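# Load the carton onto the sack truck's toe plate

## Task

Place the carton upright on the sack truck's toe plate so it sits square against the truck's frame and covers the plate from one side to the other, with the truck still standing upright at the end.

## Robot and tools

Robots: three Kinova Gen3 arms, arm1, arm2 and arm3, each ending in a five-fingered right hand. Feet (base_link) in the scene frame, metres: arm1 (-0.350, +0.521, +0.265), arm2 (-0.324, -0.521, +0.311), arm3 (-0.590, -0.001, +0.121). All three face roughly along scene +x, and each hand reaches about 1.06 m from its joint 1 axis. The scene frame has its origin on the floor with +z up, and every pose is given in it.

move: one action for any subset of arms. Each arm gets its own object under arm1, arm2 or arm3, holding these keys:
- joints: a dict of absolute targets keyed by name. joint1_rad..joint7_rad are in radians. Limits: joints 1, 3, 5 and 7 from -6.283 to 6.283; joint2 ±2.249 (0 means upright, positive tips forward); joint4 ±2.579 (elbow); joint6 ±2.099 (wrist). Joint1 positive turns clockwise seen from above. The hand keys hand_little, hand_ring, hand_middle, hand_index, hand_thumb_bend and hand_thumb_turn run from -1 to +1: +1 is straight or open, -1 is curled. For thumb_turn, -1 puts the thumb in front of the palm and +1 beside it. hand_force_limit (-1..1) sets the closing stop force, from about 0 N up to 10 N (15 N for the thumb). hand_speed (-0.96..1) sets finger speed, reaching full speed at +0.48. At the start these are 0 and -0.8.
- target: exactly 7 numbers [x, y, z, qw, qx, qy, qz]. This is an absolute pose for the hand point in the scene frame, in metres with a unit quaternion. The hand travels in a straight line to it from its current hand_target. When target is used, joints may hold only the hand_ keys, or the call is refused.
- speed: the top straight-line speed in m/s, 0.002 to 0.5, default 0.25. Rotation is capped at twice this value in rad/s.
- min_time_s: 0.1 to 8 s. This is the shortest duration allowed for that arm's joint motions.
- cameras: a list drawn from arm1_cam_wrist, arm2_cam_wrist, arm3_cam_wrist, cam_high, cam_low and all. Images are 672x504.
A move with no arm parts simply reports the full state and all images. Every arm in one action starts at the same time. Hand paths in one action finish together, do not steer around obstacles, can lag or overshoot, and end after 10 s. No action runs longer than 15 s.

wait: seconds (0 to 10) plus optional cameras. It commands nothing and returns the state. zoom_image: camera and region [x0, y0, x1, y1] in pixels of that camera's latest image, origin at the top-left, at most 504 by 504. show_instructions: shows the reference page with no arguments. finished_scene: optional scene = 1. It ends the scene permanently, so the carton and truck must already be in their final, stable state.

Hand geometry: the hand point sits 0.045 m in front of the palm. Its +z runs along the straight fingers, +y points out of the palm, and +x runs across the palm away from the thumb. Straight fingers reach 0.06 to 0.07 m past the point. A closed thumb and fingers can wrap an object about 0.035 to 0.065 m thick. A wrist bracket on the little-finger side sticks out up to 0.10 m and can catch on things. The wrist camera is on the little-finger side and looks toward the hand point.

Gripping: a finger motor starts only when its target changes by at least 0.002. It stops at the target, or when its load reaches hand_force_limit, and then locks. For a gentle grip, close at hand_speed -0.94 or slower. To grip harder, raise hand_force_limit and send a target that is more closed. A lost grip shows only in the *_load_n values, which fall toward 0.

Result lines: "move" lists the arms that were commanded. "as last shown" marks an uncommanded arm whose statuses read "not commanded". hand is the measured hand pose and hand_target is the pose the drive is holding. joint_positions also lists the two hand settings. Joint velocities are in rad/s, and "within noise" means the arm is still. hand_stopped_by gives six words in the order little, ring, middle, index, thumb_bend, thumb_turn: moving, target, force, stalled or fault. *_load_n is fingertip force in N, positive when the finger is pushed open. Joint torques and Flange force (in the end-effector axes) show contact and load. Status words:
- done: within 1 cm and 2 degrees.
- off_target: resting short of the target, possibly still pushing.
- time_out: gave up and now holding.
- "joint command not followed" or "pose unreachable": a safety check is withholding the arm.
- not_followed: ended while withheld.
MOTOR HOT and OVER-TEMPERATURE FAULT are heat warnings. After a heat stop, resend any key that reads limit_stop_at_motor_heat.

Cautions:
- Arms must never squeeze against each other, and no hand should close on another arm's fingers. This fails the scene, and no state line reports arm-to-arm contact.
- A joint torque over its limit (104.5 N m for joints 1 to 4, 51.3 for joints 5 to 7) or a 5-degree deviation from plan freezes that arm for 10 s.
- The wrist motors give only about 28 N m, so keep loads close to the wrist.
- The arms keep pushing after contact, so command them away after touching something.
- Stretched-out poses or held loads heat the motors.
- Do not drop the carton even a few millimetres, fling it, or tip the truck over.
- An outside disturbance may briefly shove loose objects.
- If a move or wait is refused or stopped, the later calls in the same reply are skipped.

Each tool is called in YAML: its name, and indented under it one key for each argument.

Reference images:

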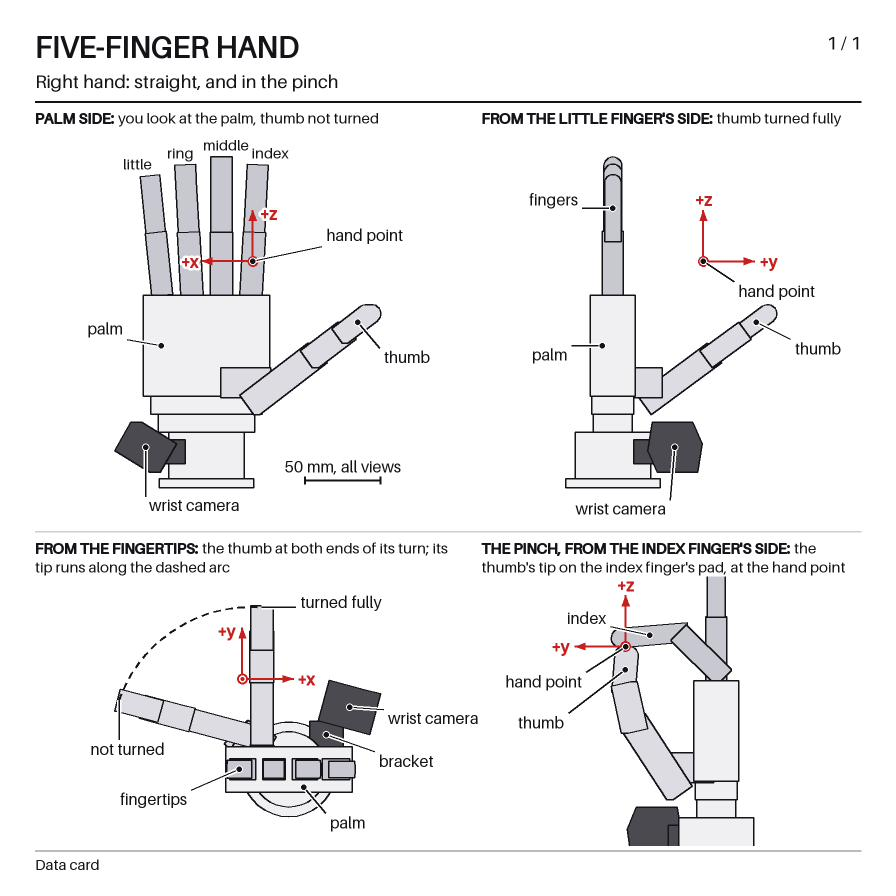

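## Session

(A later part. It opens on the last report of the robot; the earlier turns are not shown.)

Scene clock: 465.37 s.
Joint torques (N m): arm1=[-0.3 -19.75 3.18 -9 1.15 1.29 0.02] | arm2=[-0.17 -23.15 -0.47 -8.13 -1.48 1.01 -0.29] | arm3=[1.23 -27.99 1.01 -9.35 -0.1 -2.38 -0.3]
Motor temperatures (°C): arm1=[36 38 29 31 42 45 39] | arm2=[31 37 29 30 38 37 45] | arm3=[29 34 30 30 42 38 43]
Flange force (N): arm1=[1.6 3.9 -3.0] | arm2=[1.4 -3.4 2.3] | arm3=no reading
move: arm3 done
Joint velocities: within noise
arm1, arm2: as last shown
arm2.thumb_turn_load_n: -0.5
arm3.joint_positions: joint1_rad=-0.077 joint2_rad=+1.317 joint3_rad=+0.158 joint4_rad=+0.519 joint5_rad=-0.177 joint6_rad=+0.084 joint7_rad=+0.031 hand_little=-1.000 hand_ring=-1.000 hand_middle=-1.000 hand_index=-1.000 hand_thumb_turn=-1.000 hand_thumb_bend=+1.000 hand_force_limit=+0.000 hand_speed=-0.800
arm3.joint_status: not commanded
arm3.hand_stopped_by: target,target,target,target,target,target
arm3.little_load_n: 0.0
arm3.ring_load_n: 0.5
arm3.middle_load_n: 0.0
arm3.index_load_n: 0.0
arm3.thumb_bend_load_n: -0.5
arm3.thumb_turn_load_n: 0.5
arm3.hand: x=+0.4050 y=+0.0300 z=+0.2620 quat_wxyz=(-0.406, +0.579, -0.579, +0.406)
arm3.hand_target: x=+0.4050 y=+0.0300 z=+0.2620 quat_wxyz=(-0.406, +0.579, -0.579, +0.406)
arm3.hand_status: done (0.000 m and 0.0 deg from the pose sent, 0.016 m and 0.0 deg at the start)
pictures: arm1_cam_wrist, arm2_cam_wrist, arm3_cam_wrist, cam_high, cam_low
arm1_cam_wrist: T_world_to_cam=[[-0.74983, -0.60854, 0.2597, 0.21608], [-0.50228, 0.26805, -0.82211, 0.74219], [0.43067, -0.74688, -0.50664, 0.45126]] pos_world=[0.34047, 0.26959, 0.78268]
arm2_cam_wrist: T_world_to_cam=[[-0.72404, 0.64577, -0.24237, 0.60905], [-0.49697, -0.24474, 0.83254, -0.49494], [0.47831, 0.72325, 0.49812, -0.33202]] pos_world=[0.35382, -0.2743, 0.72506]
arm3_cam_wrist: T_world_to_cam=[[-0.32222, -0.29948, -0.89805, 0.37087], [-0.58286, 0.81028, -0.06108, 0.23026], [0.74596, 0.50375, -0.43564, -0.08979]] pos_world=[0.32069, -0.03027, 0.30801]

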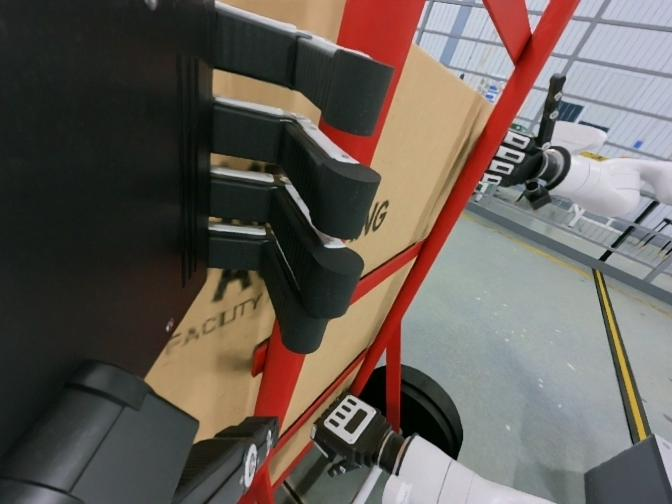

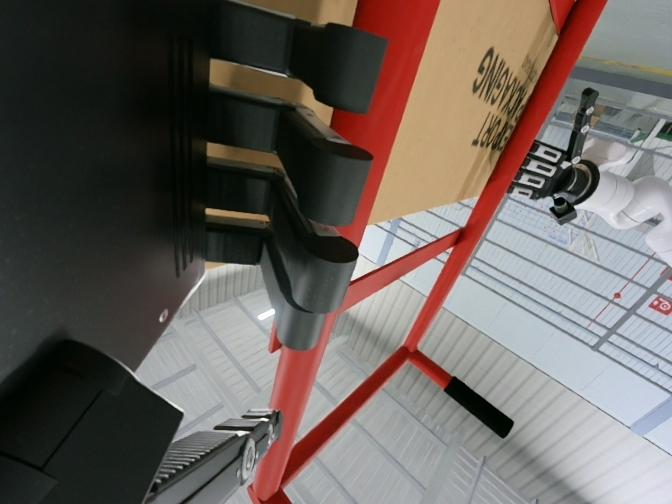

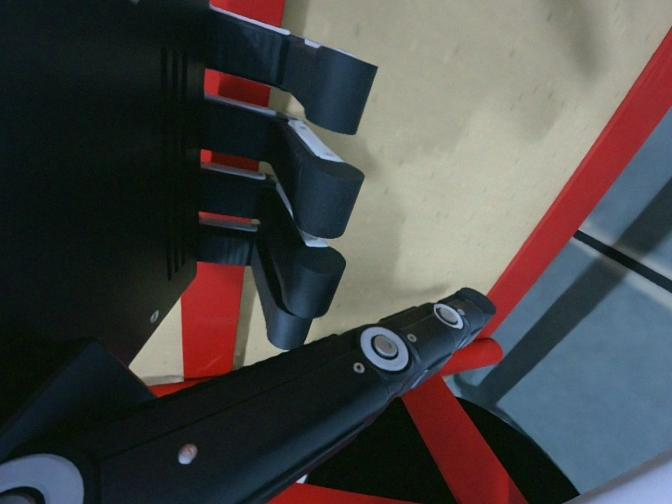

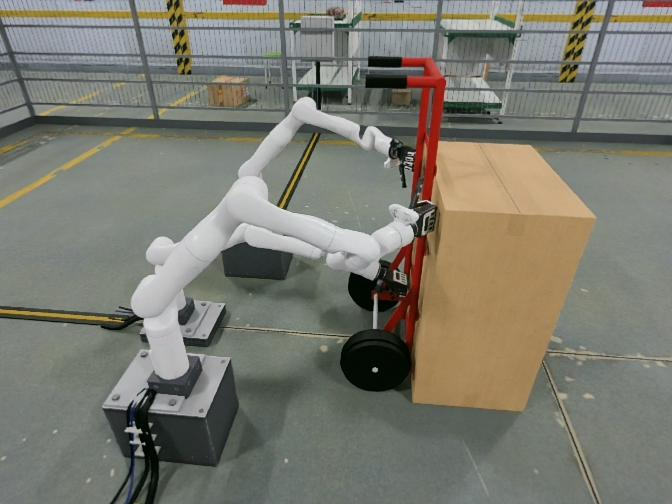

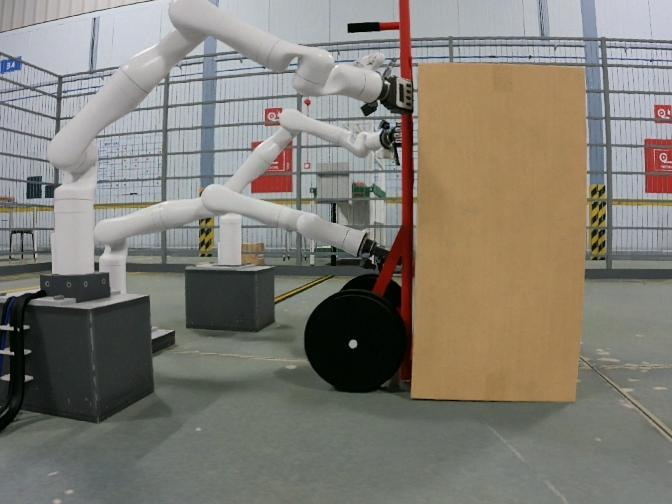

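move:
  arm1: {"target":[0.345,0.22,0.76,0.2419,0.6646,-0.2419,0.6646],"speed":0.1,"joints":{"hand_thumb_turn":-1}}

move:
  arm1: {"target":[0.38,0.21,0.88,0.2419,0.6646,-0.2419,0.6646],"speed":0.1}

move:
  arm1: {"target":[0.48,0.175,0.875,0.2419,0.6646,-0.2419,0.6646],"speed":0.1}
  cameras: ["all"]

zoom_image:
  camera: "cam_high"
  region: [340, 100, 540, 260]

Scene clock: 533.53 s.
Joint torques (N m): arm1=[-0.25 -16.15 2.41 -9.08 0.89 1.62 0.02] | arm2=[-0.16 -23.24 -0.53 -8.16 -1.45 1.03 -0.35] | arm3=[1.22 -27.95 1.01 -9.24 -0.08 -2.37 -0.23]
Motor temperatures (°C): arm1=[36 41 29 30 42 45 39] | arm2=[31 39 29 30 38 37 45] | arm3=[29 37 30 30 42 38 43]
Flange force (N): arm1=[0.8 3.6 -3.5] | arm2=[1.7 -3.3 2.2] | arm3=no reading
move: arm1 done
Joint velocities: within noise
arm1.joint_positions: joint1_rad=+0.041 joint2_rad=+0.498 joint3_rad=-0.032 joint4_rad=+1.494 joint5_rad=+2.069 joint6_rad=+0.772 joint7_rad=-0.628 hand_little=-1.000 hand_ring=-1.000 hand_middle=-1.000 hand_index=-1.000 hand_thumb_turn=-1.000 hand_thumb_bend=+1.000 hand_force_limit=+0.000 hand_speed=-0.800
arm1.joint_status: all done
arm1.hand_stopped_by: target,target,target,target,target,target
arm1.little_load_n: 0.0
arm1.ring_load_n: 0.0
arm1.middle_load_n: 0.0
arm1.index_load_n: 0.0
arm1.thumb_bend_load_n: 0.0
arm1.thumb_turn_load_n: 0.0
arm1.hand: x=+0.3450 y=+0.2200 z=+0.7600 quat_wxyz=(+0.242, +0.664, -0.242, +0.664)
arm1.hand_target: x=+0.3450 y=+0.2200 z=+0.7600 quat_wxyz=(+0.242, +0.664, -0.242, +0.664)
arm1.hand_status: done (0.000 m and 0.0 deg from the pose sent, 0.070 m and 10.0 deg at the start)
arm2: as last shown
arm2.thumb_turn_load_n: 0.0
arm3.joint_positions: joint1_rad=-0.077 joint2_rad=+1.317 joint3_rad=+0.158 joint4_rad=+0.519 joint5_rad=-0.177 joint6_rad=+0.084 joint7_rad=+0.031 hand_little=-1.000 hand_ring=-1.000 hand_middle=-1.000 hand_index=-1.000 hand_thumb_turn=-1.000 hand_thumb_bend=+1.000 hand_force_limit=+0.000 hand_speed=-0.800
arm3.joint_status: not commanded
arm3.hand_stopped_by: target,target,target,target,target,target
arm3.little_load_n: 0.0
arm3.ring_load_n: 0.0
arm3.middle_load_n: 0.0
arm3.index_load_n: 0.0
arm3.thumb_bend_load_n: 0.0
arm3.thumb_turn_load_n: 0.0
arm3.hand: x=+0.4050 y=+0.0300 z=+0.2620 quat_wxyz=(-0.406, +0.579, -0.579, +0.406)
arm3.hand_target: x=+0.4050 y=+0.0300 z=+0.2620 quat_wxyz=(-0.406, +0.579, -0.579, +0.406)
arm3.hand_status: not commanded
pictures: none

Scene clock: 535.33 s.
Joint torques (N m): arm1=[-0.28 -17.25 2.46 -9.79 0.96 0.2 -0.04] | arm2=[-0.17 -23.21 -0.45 -8.05 -1.5 1.04 -0.3] | arm3=[1.27 -27.88 1.06 -9.29 -0.08 -2.38 -0.25]
Motor temperatures (°C): arm1=[36 41 29 30 42 45 39] | arm2=[31 39 29 30 38 37 45] | arm3=[29 37 30 30 42 38 43]
Flange force (N): arm1=[0.4 3.2 -4.2] | arm2=[1.3 -3.8 2.6] | arm3=no reading
move: arm1 done
Joint velocities: within noise
arm1.joint_positions: joint1_rad=+0.060 joint2_rad=+0.521 joint3_rad=-0.046 joint4_rad=+1.062 joint5_rad=+1.613 joint6_rad=+0.653 joint7_rad=-0.021 hand_little=-1.000 hand_ring=-1.000 hand_middle=-1.000 hand_index=-1.000 hand_thumb_turn=-1.000 hand_thumb_bend=+1.000 hand_force_limit=+0.000 hand_speed=-0.800
arm1.joint_status: not commanded
arm1.hand_stopped_by: target,target,target,target,target,target
arm1.little_load_n: 0.0
arm1.ring_load_n: 0.0
arm1.middle_load_n: 0.0
arm1.index_load_n: 0.0
arm1.thumb_bend_load_n: 0.0
arm1.thumb_turn_load_n: 0.0
arm1.hand: x=+0.3800 y=+0.2100 z=+0.8800 quat_wxyz=(+0.242, +0.664, -0.242, +0.664)
arm1.hand_target: x=+0.3800 y=+0.2100 z=+0.8800 quat_wxyz=(+0.242, +0.664, -0.242, +0.664)
arm1.hand_status: done (0.000 m and 0.0 deg from the pose sent, 0.125 m and 0.0 deg at the start)
arm2: as last shown
arm2.thumb_turn_load_n: -0.5
arm3.joint_positions: joint1_rad=-0.077 joint2_rad=+1.317 joint3_rad=+0.158 joint4_rad=+0.519 joint5_rad=-0.177 joint6_rad=+0.084 joint7_rad=+0.031 hand_little=-1.000 hand_ring=-1.000 hand_middle=-1.000 hand_index=-1.000 hand_thumb_turn=-1.000 hand_thumb_bend=+1.000 hand_force_limit=+0.000 hand_speed=-0.800
arm3.joint_status: not commanded
arm3.hand_stopped_by: target,target,target,target,target,target
arm3.little_load_n: 0.0
arm3.ring_load_n: 0.0
arm3.middle_load_n: 0.0
arm3.index_load_n: 0.5
arm3.thumb_bend_load_n: -0.5
arm3.thumb_turn_load_n: 0.0
arm3.hand: x=+0.4050 y=+0.0300 z=+0.2620 quat_wxyz=(-0.406, +0.579, -0.579, +0.406)
arm3.hand_target: x=+0.4050 y=+0.0300 z=+0.2620 quat_wxyz=(-0.406, +0.579, -0.579, +0.406)
arm3.hand_status: not commanded
pictures: none

Scene clock: 537.17 s.
Joint torques (N m): arm1=[6.15 -8.76 1.97 -7.02 -0.1 -7.66 0.1] | arm2=[-0.17 -23.23 -0.54 -8.13 -1.48 0.95 -0.32] | arm3=[1.16 -27.98 1.01 -9.33 -0.11 -2.35 -0.2]
Motor temperatures (°C): arm1=[36 41 29 30 42 45 39] | arm2=[31 39 29 30 38 37 45] | arm3=[29 37 30 30 42 38 43]
Flange force (N): arm1=no reading | arm2=[1.6 -3.5 2.2] | arm3=no reading
move: arm1 done
Joint velocities: within noise
arm1.joint_positions: joint1_rad=+0.113 joint2_rad=+0.889 joint3_rad=-0.170 joint4_rad=+0.387 joint5_rad=+1.324 joint6_rad=+0.684 joint7_rad=+0.484 hand_little=-1.000 hand_ring=-1.000 hand_middle=-1.000 hand_index=-1.000 hand_thumb_turn=-1.000 hand_thumb_bend=+1.002 hand_force_limit=+0.000 hand_speed=-0.800
arm1.joint_status: not commanded
arm1.hand_stopped_by: target,target,target,target,target,target
arm1.little_load_n: 0.0
arm1.ring_load_n: 0.0
arm1.middle_load_n: 0.0
arm1.index_load_n: 0.0
arm1.thumb_bend_load_n: 4.5
arm1.thumb_turn_load_n: 4.5
arm1.hand: x=+0.4801 y=+0.1752 z=+0.8749 quat_wxyz=(+0.242, +0.665, -0.242, +0.664)
arm1.hand_target: x=+0.4800 y=+0.1750 z=+0.8750 quat_wxyz=(+0.242, +0.664, -0.242, +0.664)
arm1.hand_status: done (0.000 m and 0.0 deg from the pose sent, 0.106 m and 0.0 deg at the start)
arm2: as last shown
arm2.thumb_turn_load_n: 0.0
arm3.joint_positions: joint1_rad=-0.077 joint2_rad=+1.317 joint3_rad=+0.158 joint4_rad=+0.519 joint5_rad=-0.177 joint6_rad=+0.084 joint7_rad=+0.031 hand_little=-1.000 hand_ring=-1.000 hand_middle=-1.000 hand_index=-1.000 hand_thumb_turn=-1.000 hand_thumb_bend=+1.000 hand_force_limit=+0.000 hand_speed=-0.800
arm3.joint_status: not commanded
arm3.hand_stopped_by: target,target,target,target,target,target
arm3.little_load_n: 0.0
arm3.ring_load_n: 0.0
arm3.middle_load_n: 0.0
arm3.index_load_n: 0.0
arm3.thumb_bend_load_n: 0.0
arm3.thumb_turn_load_n: 0.0
arm3.hand: x=+0.4050 y=+0.0300 z=+0.2620 quat_wxyz=(-0.406, +0.579, -0.579, +0.406)
arm3.hand_target: x=+0.4050 y=+0.0300 z=+0.2620 quat_wxyz=(-0.406, +0.579, -0.579, +0.406)
arm3.hand_status: not commanded
pictures: arm1_cam_wrist, arm2_cam_wrist, arm3_cam_wrist, cam_high, cam_low
arm1_cam_wrist: T_world_to_cam=[[-0.6324, -0.72984, 0.25962, 0.20399], [-0.5413, 0.1766, -0.82208, 0.95452], [0.55413, -0.66041, -0.50675, 0.41017]] pos_world=[0.41839, 0.25119, 0.93958]
arm2_cam_wrist: T_world_to_cam=[[-0.72404, 0.64577, -0.24237, 0.60905], [-0.49697, -0.24474, 0.83254, -0.49494], [0.47831, 0.72325, 0.49812, -0.33202]] pos_world=[0.35382, -0.2743, 0.72506]
arm3_cam_wrist: T_world_to_cam=[[-0.32224, -0.29946, -0.89805, 0.37088], [-0.58285, 0.81029, -0.06106, 0.23025], [0.74596, 0.50375, -0.43564, -0.08979]] pos_world=[0.32069, -0.03027, 0.30801]

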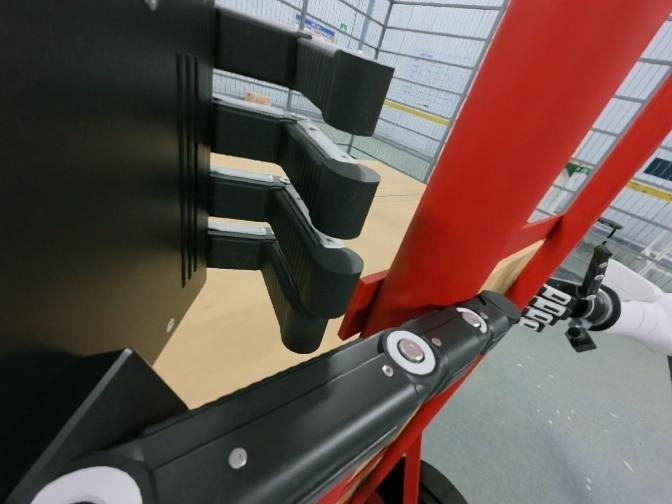

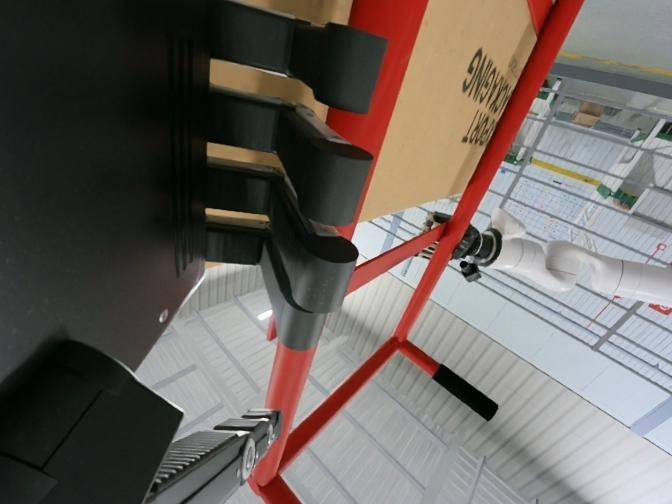

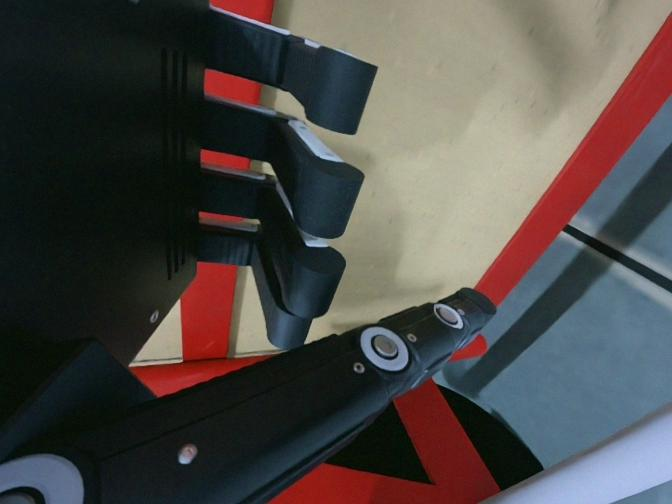

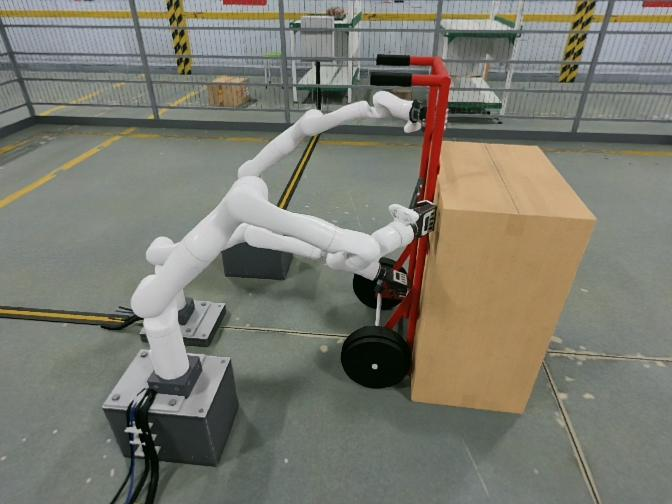

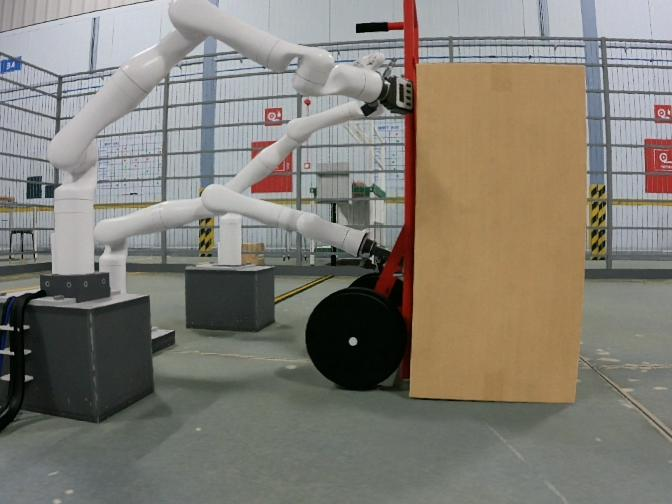

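Scaled by 2.520 from the camera's image (finer frame: 960x720).

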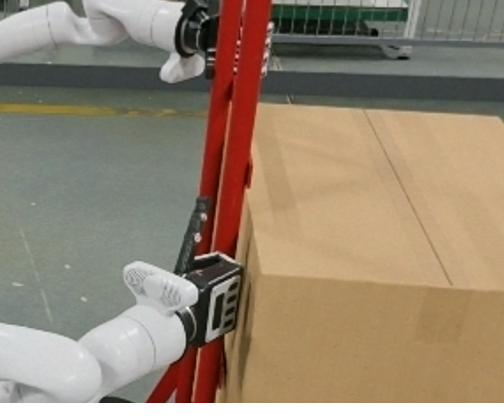

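move:
  arm1: {"target":[0.38,0.22,0.88,0.2419,0.6646,-0.2419,0.6646],"speed":0.1}
  cameras: ["all"]

zoom_image:
  camera: "cam_high"
  region: [400, 360, 540, 420]

zoom_image:
  camera: "cam_low"
  region: [390, 370, 600, 420]

zoom_image:
  camera: "cam_low"
  region: [380, 40, 600, 120]

Scene clock: 543.80 s.
Joint torques (N m): arm1=[-0.36 -17.25 2.39 -9.82 1.02 0.28 0.02] | arm2=[-0.07 -23.14 -0.45 -8.11 -1.5 1.01 -0.29] | arm3=[1.25 -27.93 0.99 -9.36 -0.09 -2.36 -0.21]
Motor temperatures (°C): arm1=[36 40 29 30 42 45 39] | arm2=[31 40 29 30 38 37 45] | arm3=[29 37 30 30 42 38 43]
Flange force (N): arm1=[0.0 3.7 -4.2] | arm2=[1.3 -3.4 2.4] | arm3=no reading
move: arm1 done
Joint velocities: within noise
arm1.joint_positions: joint1_rad=+0.040 joint2_rad=+0.518 joint3_rad=-0.045 joint4_rad=+1.067 joint5_rad=+1.614 joint6_rad=+0.672 joint7_rad=-0.024 hand_little=-1.000 hand_ring=-1.000 hand_middle=-1.000 hand_index=-1.000 hand_thumb_turn=-1.000 hand_thumb_bend=+1.000 hand_force_limit=+0.000 hand_speed=-0.800
arm1.joint_status: not commanded
arm1.hand_stopped_by: target,target,target,target,target,target
arm1.little_load_n: 0.0
arm1.ring_load_n: 0.0
arm1.middle_load_n: 0.0
arm1.index_load_n: 0.0
arm1.thumb_bend_load_n: 0.0
arm1.thumb_turn_load_n: 0.0
arm1.hand: x=+0.3800 y=+0.2200 z=+0.8800 quat_wxyz=(+0.242, +0.664, -0.242, +0.664)
arm1.hand_target: x=+0.3800 y=+0.2200 z=+0.8800 quat_wxyz=(+0.242, +0.664, -0.242, +0.664)
arm1.hand_status: done (0.000 m and 0.0 deg from the pose sent, 0.110 m and 0.0 deg at the start)
arm2: as last shown
arm2.thumb_bend_load_n: -0.5
arm3.joint_positions: joint1_rad=-0.077 joint2_rad=+1.317 joint3_rad=+0.158 joint4_rad=+0.519 joint5_rad=-0.177 joint6_rad=+0.084 joint7_rad=+0.031 hand_little=-1.000 hand_ring=-1.000 hand_middle=-1.000 hand_index=-1.000 hand_thumb_turn=-1.000 hand_thumb_bend=+1.000 hand_force_limit=+0.000 hand_speed=-0.800
arm3.joint_status: not commanded
arm3.hand_stopped_by: target,target,target,target,target,target
arm3.little_load_n: 0.0
arm3.ring_load_n: 0.0
arm3.middle_load_n: 0.0
arm3.index_load_n: 0.0
arm3.thumb_bend_load_n: 0.0
arm3.thumb_turn_load_n: 0.0
arm3.hand: x=+0.4050 y=+0.0300 z=+0.2620 quat_wxyz=(-0.406, +0.579, -0.579, +0.406)
arm3.hand_target: x=+0.4050 y=+0.0300 z=+0.2620 quat_wxyz=(-0.406, +0.579, -0.579, +0.406)
arm3.hand_status: not commanded
pictures: arm1_cam_wrist, arm2_cam_wrist, arm3_cam_wrist, cam_high, cam_low
arm1_cam_wrist: T_world_to_cam=[[-0.63257, -0.72967, 0.25968, 0.172], [-0.54122, 0.17661, -0.82212, 0.89663], [0.55402, -0.6606, -0.50663, 0.49779]] pos_world=[0.31829, 0.29599, 0.94468]
arm2_cam_wrist: T_world_to_cam=[[-0.72404, 0.64577, -0.24237, 0.60905], [-0.49697, -0.24474, 0.83254, -0.49494], [0.47831, 0.72325, 0.49812, -0.33202]] pos_world=[0.35382, -0.2743, 0.72506]
arm3_cam_wrist: T_world_to_cam=[[-0.32224, -0.29946, -0.89805, 0.37088], [-0.58285, 0.81029, -0.06106, 0.23025], [0.74596, 0.50375, -0.43564, -0.08979]] pos_world=[0.32069, -0.03027, 0.30801]

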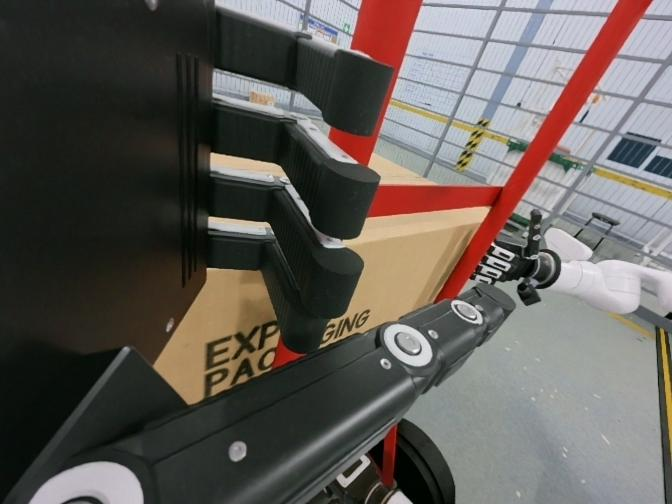

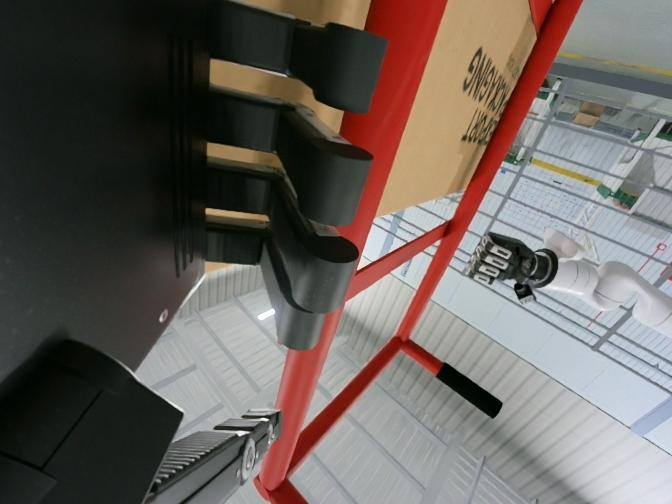

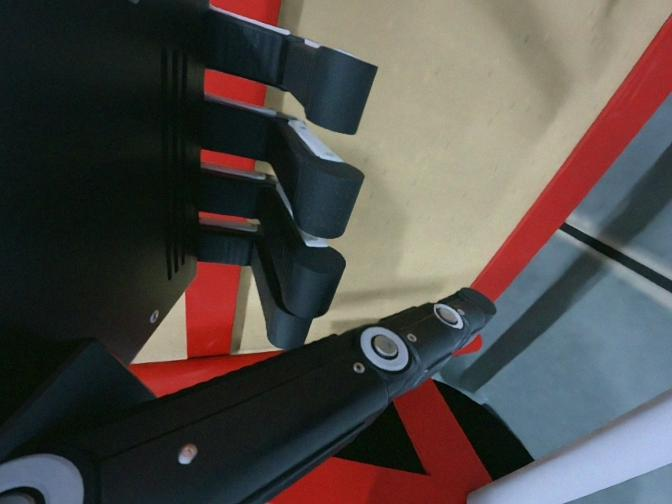

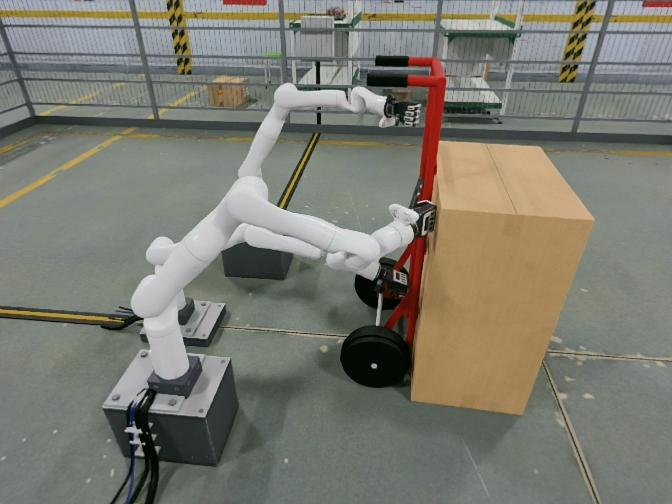

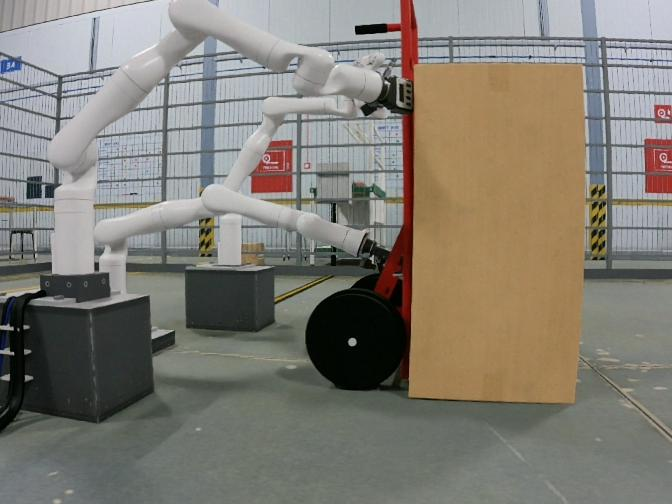

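Scaled by 3.600 from the camera's image (finer frame: 960x720).

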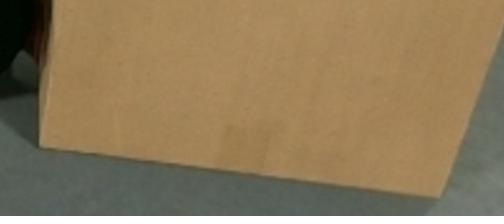

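Scaled by 2.400 from the camera's image (finer frame: 960x720).

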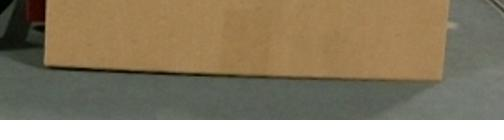

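Scaled by 2.291 from the camera's image (finer frame: 960x720).

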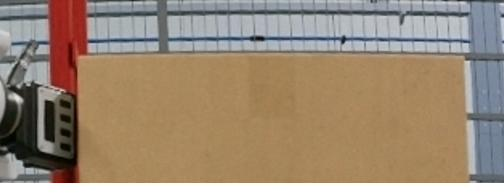

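zoom_image:
  camera: "cam_high"
  region: [400, 130, 610, 240]

zoom_image:
  camera: "cam_low"
  region: [380, 360, 480, 420]

zoom_image:
  camera: "cam_low"
  region: [500, 360, 600, 420]

zoom_image:
  camera: "arm3_cam_wrist"
  region: [300, 150, 672, 504]

Scaled by 2.400 from the camera's image (finer frame: 960x720).

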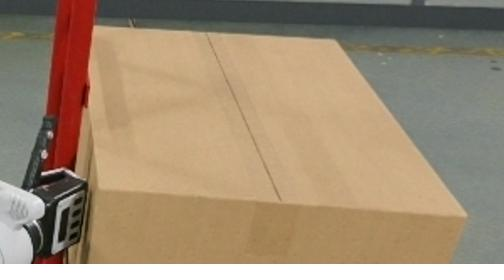

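Scaled by 5.040 from the camera's image (finer frame: 960x720).

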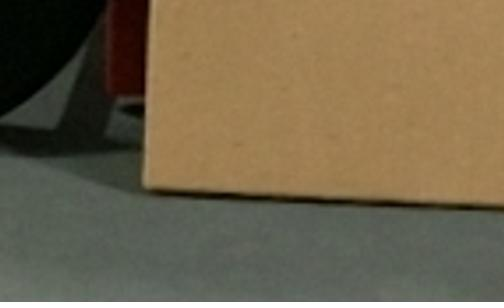

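Scaled by 5.040 from the camera's image (finer frame: 960x720).

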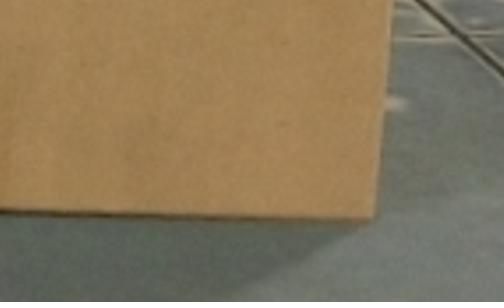

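Scaled by 1.355 from the camera's image (finer frame: 960x720).

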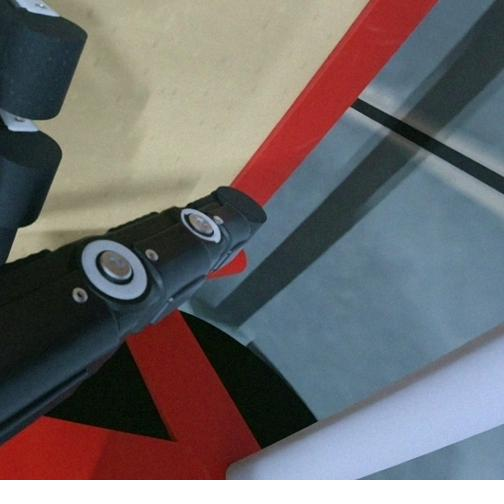

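zoom_image:
  camera: "cam_low"
  region: [380, 0, 430, 60]

zoom_image:
  camera: "cam_low"
  region: [380, 130, 430, 190]

zoom_image:
  camera: "cam_low"
  region: [380, 330, 430, 390]

Scaled by 8.400 from the camera's image (finer frame: 960x720).

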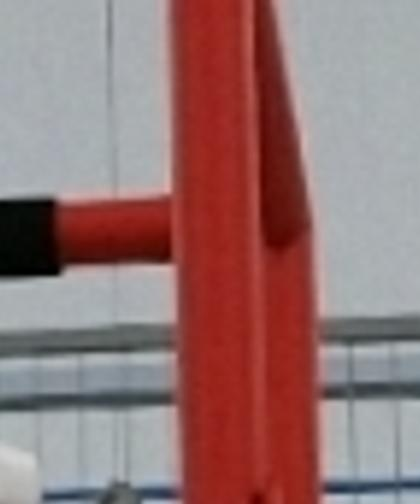

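Scaled by 8.400 from the camera's image (finer frame: 960x720).

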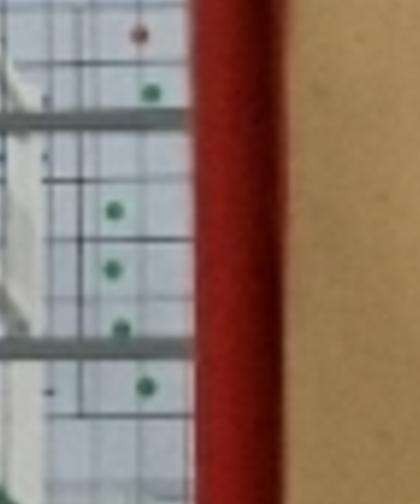

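Scaled by 8.400 from the camera's image (finer frame: 960x720).

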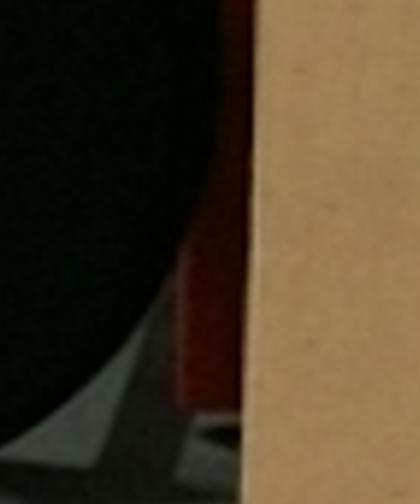

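move:
  arm1: {"target":[0.36,0.215,0.74,0.299,0.641,-0.299,0.641],"speed":0.12,"joints":{"hand_thumb_turn":1}}
  cameras: ["all"]

Scene clock: 635.97 s.
Joint torques (N m): arm1=[-0.28 -18.29 3.32 -8.82 1.3 1.28 0.03] | arm2=[-0.14 -23.13 -0.4 -8.11 -1.49 1 -0.35] | arm3=[1.23 -27.98 1.06 -9.3 -0.1 -2.35 -0.23]
Motor temperatures (°C): arm1=[36 41 29 30 42 45 39] | arm2=[31 41 29 30 38 37 45] | arm3=[29 39 30 29 42 38 43]
Flange force (N): arm1=[1.8 3.5 -2.5] | arm2=[1.5 -3.2 2.2] | arm3=no reading
move: arm1 done
Joint velocities: within noise
arm1.joint_positions: joint1_rad=-0.050 joint2_rad=+0.651 joint3_rad=+0.028 joint4_rad=+1.291 joint5_rad=+1.853 joint6_rad=+0.926 joint7_rad=-0.472 hand_little=-1.000 hand_ring=-1.000 hand_middle=-1.000 hand_index=-1.000 hand_thumb_turn=+1.000 hand_thumb_bend=+1.000 hand_force_limit=+0.000 hand_speed=-0.800
arm1.joint_status: all done
arm1.hand_stopped_by: target,target,target,target,target,target
arm1.little_load_n: 0.0
arm1.ring_load_n: 0.0
arm1.middle_load_n: 0.0
arm1.index_load_n: 0.0
arm1.thumb_bend_load_n: 0.0
arm1.thumb_turn_load_n: 0.0
arm1.hand: x=+0.3600 y=+0.2150 z=+0.7400 quat_wxyz=(+0.299, +0.641, -0.299, +0.641)
arm1.hand_target: x=+0.3600 y=+0.2150 z=+0.7400 quat_wxyz=(+0.299, +0.641, -0.299, +0.641)
arm1.hand_status: done (0.000 m and 0.0 deg from the pose sent, 0.142 m and 10.0 deg at the start)
arm2: as last shown
arm2.thumb_bend_load_n: 0.0
arm3.joint_positions: joint1_rad=-0.077 joint2_rad=+1.317 joint3_rad=+0.158 joint4_rad=+0.519 joint5_rad=-0.177 joint6_rad=+0.084 joint7_rad=+0.031 hand_little=-1.000 hand_ring=-1.000 hand_middle=-1.000 hand_index=-1.000 hand_thumb_turn=-1.000 hand_thumb_bend=+1.000 hand_force_limit=+0.000 hand_speed=-0.800
arm3.joint_status: not commanded
arm3.hand_stopped_by: target,target,target,target,target,target
arm3.little_load_n: 0.0
arm3.ring_load_n: 0.0
arm3.middle_load_n: 0.0
arm3.index_load_n: 0.0
arm3.thumb_bend_load_n: 0.0
arm3.thumb_turn_load_n: 0.0
arm3.hand: x=+0.4050 y=+0.0300 z=+0.2620 quat_wxyz=(-0.406, +0.579, -0.579, +0.406)
arm3.hand_target: x=+0.4050 y=+0.0300 z=+0.2620 quat_wxyz=(-0.406, +0.579, -0.579, +0.406)
arm3.hand_status: not commanded
pictures: arm1_cam_wrist, arm2_cam_wrist, arm3_cam_wrist, cam_high, cam_low
arm1_cam_wrist: T_world_to_cam=[[-0.74979, -0.60855, 0.25976, 0.20818], [-0.50233, 0.268, -0.82209, 0.73792], [0.43067, -0.74688, -0.50664, 0.49762]] pos_world=[0.31246, 0.30059, 0.80468]
arm2_cam_wrist: T_world_to_cam=[[-0.72404, 0.64577, -0.24237, 0.60905], [-0.49697, -0.24474, 0.83254, -0.49494], [0.47831, 0.72325, 0.49812, -0.33202]] pos_world=[0.35382, -0.2743, 0.72506]
arm3_cam_wrist: T_world_to_cam=[[-0.32224, -0.29946, -0.89805, 0.37088], [-0.58285, 0.81029, -0.06106, 0.23025], [0.74596, 0.50375, -0.43564, -0.08979]] pos_world=[0.32069, -0.03027, 0.30801]

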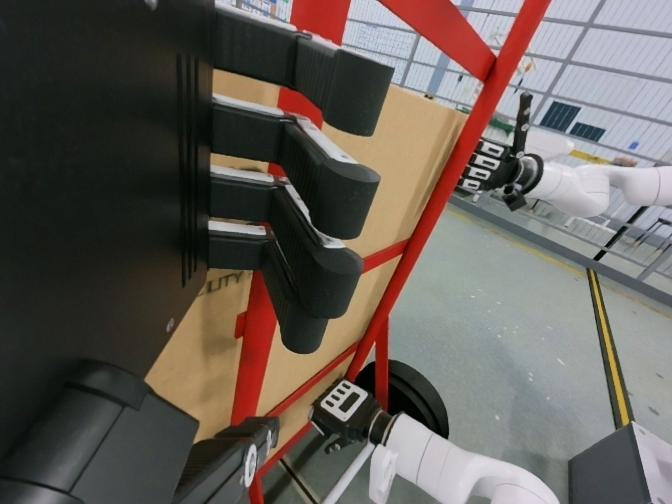

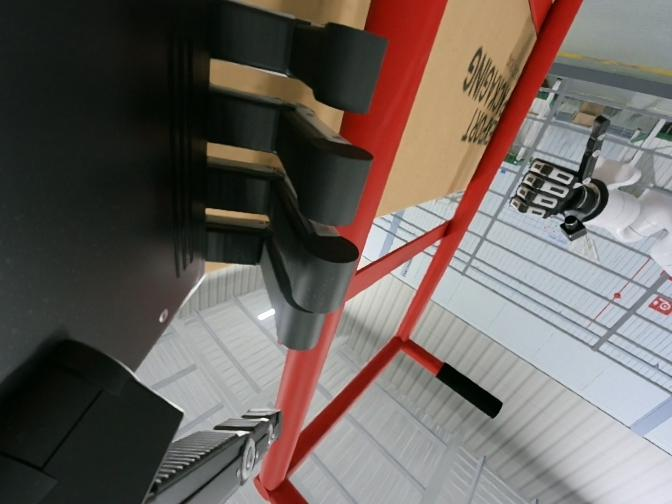

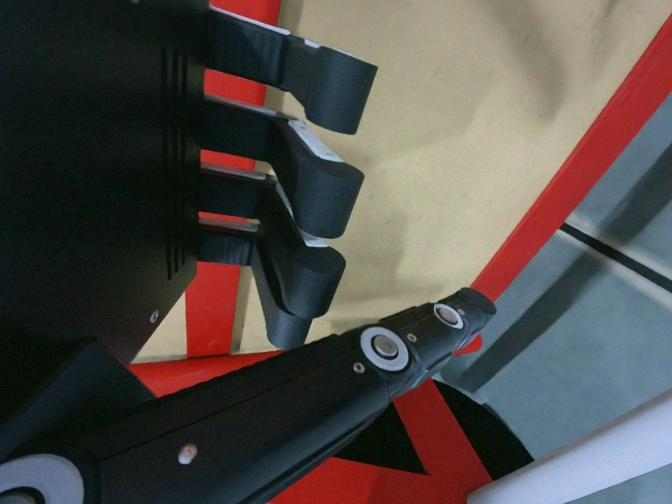

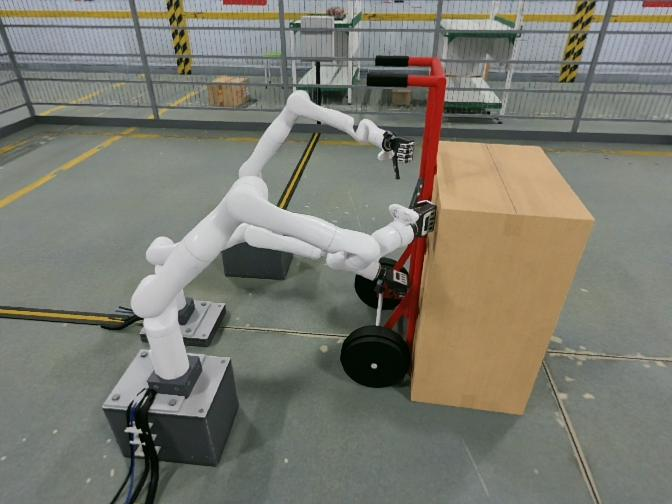

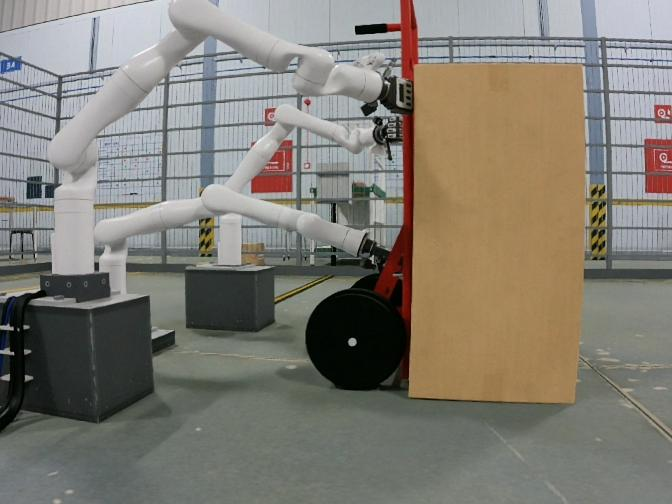

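move:
  arm1: {"target":[0.412,0.19,0.72,0.299,0.641,-0.299,0.641],"speed":0.08}
  arm2: {"target":[0.416,-0.192,0.778,0.641,-0.299,0.641,0.299],"speed":0.03}
  cameras: ["cam_high"]

move:
  arm1: {"target":[0.424,0.19,0.722,0.299,0.641,-0.299,0.641],"speed":0.03}
  arm2: {"target":[0.422,-0.192,0.780,0.641,-0.299,0.641,0.299],"speed":0.03}
  cameras: ["cam_high"]

Scene clock: 644.90 s.
Joint torques (N m): arm1=[-0.34 -20.55 3.37 -9.13 1.26 1.11 0.05] | arm2=[1.34 -22.7 0.48 -8.66 -1.82 0.11 -0.3] | arm3=[1.26 -27.95 1.09 -9.37 -0.09 -2.35 -0.18]
Motor temperatures (°C): arm1=[36 41 29 30 42 45 39] | arm2=[31 41 29 30 38 37 45] | arm3=[29 40 30 29 42 38 43]
Flange force (N): arm1=[1.7 4.1 -3.1] | arm2=[1.2 0.3 0.0] | arm3=no reading
move: arm1 done; arm2 done
Joint velocities: within noise
arm1.joint_positions: joint1_rad=-0.005 joint2_rad=+0.798 joint3_rad=+0.029 joint4_rad=+1.074 joint5_rad=+1.818 joint6_rad=+0.868 joint7_rad=-0.400 hand_little=-1.000 hand_ring=-1.000 hand_middle=-1.000 hand_index=-1.000 hand_thumb_turn=+1.000 hand_thumb_bend=+1.000 hand_force_limit=+0.000 hand_speed=-0.800
arm1.joint_status: not commanded
arm1.hand_stopped_by: target,target,target,target,target,target
arm1.little_load_n: 0.0
arm1.ring_load_n: 0.0
arm1.middle_load_n: 0.0
arm1.index_load_n: 0.0
arm1.thumb_bend_load_n: 0.0
arm1.thumb_turn_load_n: 0.0
arm1.hand: x=+0.4120 y=+0.1900 z=+0.7200 quat_wxyz=(+0.299, +0.641, -0.299, +0.641)
arm1.hand_target: x=+0.4120 y=+0.1900 z=+0.7200 quat_wxyz=(+0.299, +0.641, -0.299, +0.641)
arm1.hand_status: done (0.000 m and 0.0 deg from the pose sent, 0.061 m and 0.0 deg at the start)
arm2.joint_positions: joint1_rad=-0.150 joint2_rad=+0.806 joint3_rad=+0.018 joint4_rad=+1.239 joint5_rad=-2.024 joint6_rad=+0.877 joint7_rad=+0.626 hand_little=-1.000 hand_ring=-1.000 hand_middle=-1.000 hand_index=-1.000 hand_thumb_turn=+1.000 hand_thumb_bend=+1.000 hand_force_limit=+0.000 hand_speed=-0.800
arm2.joint_status: not commanded
arm2.hand_stopped_by: target,target,target,target,target,target
arm2.little_load_n: 0.0
arm2.ring_load_n: 0.0
arm2.middle_load_n: 0.0
arm2.index_load_n: 0.0
arm2.thumb_bend_load_n: 0.0
arm2.thumb_turn_load_n: 0.0
arm2.hand: x=+0.4160 y=-0.1920 z=+0.7780 quat_wxyz=(-0.641, +0.299, -0.641, -0.299)
arm2.hand_target: x=+0.4160 y=-0.1920 z=+0.7780 quat_wxyz=(-0.641, +0.299, -0.641, -0.299)
arm2.hand_status: done (0.000 m and 0.0 deg from the pose sent, 0.010 m and 0.0 deg at the start)
arm3.joint_positions: joint1_rad=-0.077 joint2_rad=+1.317 joint3_rad=+0.158 joint4_rad=+0.519 joint5_rad=-0.177 joint6_rad=+0.084 joint7_rad=+0.031 hand_little=-1.000 hand_ring=-1.000 hand_middle=-1.000 hand_index=-1.000 hand_thumb_turn=-1.000 hand_thumb_bend=+1.000 hand_force_limit=+0.000 hand_speed=-0.800
arm3.joint_status: not commanded
arm3.hand_stopped_by: target,target,target,target,target,target
arm3.little_load_n: 0.0
arm3.ring_load_n: 0.0
arm3.middle_load_n: 0.0
arm3.index_load_n: 0.0
arm3.thumb_bend_load_n: 0.0
arm3.thumb_turn_load_n: 0.0
arm3.hand: x=+0.4050 y=+0.0300 z=+0.2620 quat_wxyz=(-0.406, +0.579, -0.579, +0.406)
arm3.hand_target: x=+0.4050 y=+0.0300 z=+0.2620 quat_wxyz=(-0.406, +0.579, -0.579, +0.406)
arm3.hand_status: not commanded

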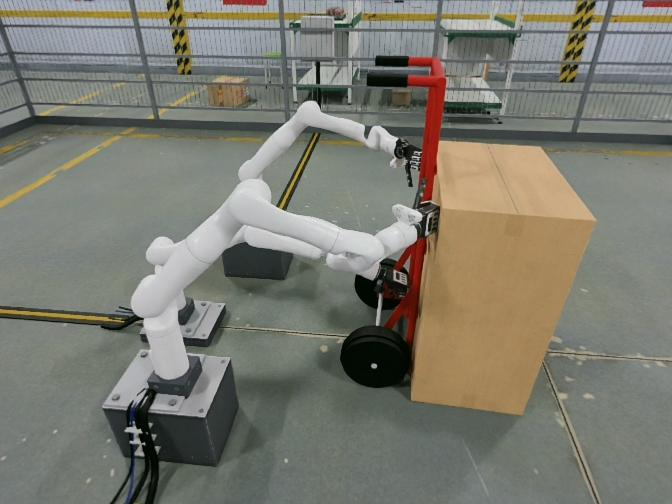

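Scene clock: 645.87 s.
Joint torques (N m): arm1=[-0.19 -21.05 3.46 -9.21 1.26 1.04 0.09] | arm2=[2.91 -22.96 1.4 -11.37 -3.32 -1.4 -0.17] | arm3=[1.26 -27.93 1.06 -9.26 -0.07 -2.38 -0.2]
Motor temperatures (°C): arm1=[36 41 29 30 42 45 39] | arm2=[31 41 29 30 38 37 45] | arm3=[29 40 30 29 42 38 43]
Flange force (N): arm1=[1.5 4.1 -3.4] | arm2=[2.9 7.1 -8.6] | arm3=no reading
move: arm1 done; arm2 done
Joint velocities: within noise
arm1.joint_positions: joint1_rad=-0.003 joint2_rad=+0.828 joint3_rad=+0.023 joint4_rad=+1.007 joint5_rad=+1.790 joint6_rad=+0.862 joint7_rad=-0.351 hand_little=-1.000 hand_ring=-1.000 hand_middle=-1.000 hand_index=-1.000 hand_thumb_turn=+1.000 hand_thumb_bend=+1.000 hand_force_limit=+0.000 hand_speed=-0.800
arm1.joint_status: not commanded
arm1.hand_stopped_by: target,target,target,target,target,target
arm1.little_load_n: 0.0
arm1.ring_load_n: 0.0
arm1.middle_load_n: 0.0
arm1.index_load_n: 0.0
arm1.thumb_bend_load_n: 0.0
arm1.thumb_turn_load_n: 0.0
arm1.hand: x=+0.4240 y=+0.1900 z=+0.7220 quat_wxyz=(+0.299, +0.641, -0.299, +0.641)
arm1.hand_target: x=+0.4240 y=+0.1900 z=+0.7220 quat_wxyz=(+0.299, +0.641, -0.299, +0.641)
arm1.hand_status: done (0.000 m and 0.0 deg from the pose sent, 0.012 m and 0.0 deg at the start)
arm2.joint_positions: joint1_rad=-0.151 joint2_rad=+0.818 joint3_rad=+0.021 joint4_rad=+1.209 joint5_rad=-2.010 joint6_rad=+0.871 joint7_rad=+0.602 hand_little=-1.000 hand_ring=-1.000 hand_middle=-1.000 hand_index=-1.000 hand_thumb_turn=+1.000 hand_thumb_bend=+1.000 hand_force_limit=+0.000 hand_speed=-0.800
arm2.joint_status: not commanded
arm2.hand_stopped_by: target,target,target,target,target,target
arm2.little_load_n: 0.0
arm2.ring_load_n: 0.0
arm2.middle_load_n: 0.0
arm2.index_load_n: 0.0
arm2.thumb_bend_load_n: 0.0
arm2.thumb_turn_load_n: -0.5
arm2.hand: x=+0.4220 y=-0.1920 z=+0.7800 quat_wxyz=(-0.641, +0.299, -0.641, -0.299)
arm2.hand_target: x=+0.4220 y=-0.1920 z=+0.7800 quat_wxyz=(-0.641, +0.299, -0.641, -0.299)
arm2.hand_status: done (0.000 m and 0.0 deg from the pose sent, 0.006 m and 0.0 deg at the start)
arm3.joint_positions: joint1_rad=-0.077 joint2_rad=+1.317 joint3_rad=+0.158 joint4_rad=+0.519 joint5_rad=-0.177 joint6_rad=+0.084 joint7_rad=+0.031 hand_little=-1.000 hand_ring=-1.000 hand_middle=-1.000 hand_index=-1.000 hand_thumb_turn=-1.000 hand_thumb_bend=+1.000 hand_force_limit=+0.000 hand_speed=-0.800
arm3.joint_status: not commanded
arm3.hand_stopped_by: target,target,target,target,target,target
arm3.little_load_n: 0.0
arm3.ring_load_n: 0.0
arm3.middle_load_n: 0.0
arm3.index_load_n: 0.0
arm3.thumb_bend_load_n: 0.0
arm3.thumb_turn_load_n: 0.5
arm3.hand: x=+0.4050 y=+0.0300 z=+0.2620 quat_wxyz=(-0.406, +0.579, -0.579, +0.406)
arm3.hand_target: x=+0.4050 y=+0.0300 z=+0.2620 quat_wxyz=(-0.406, +0.579, -0.579, +0.406)
arm3.hand_status: not commanded

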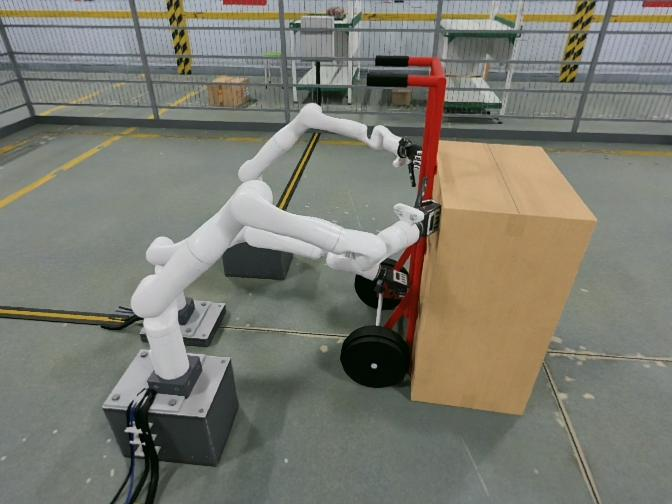

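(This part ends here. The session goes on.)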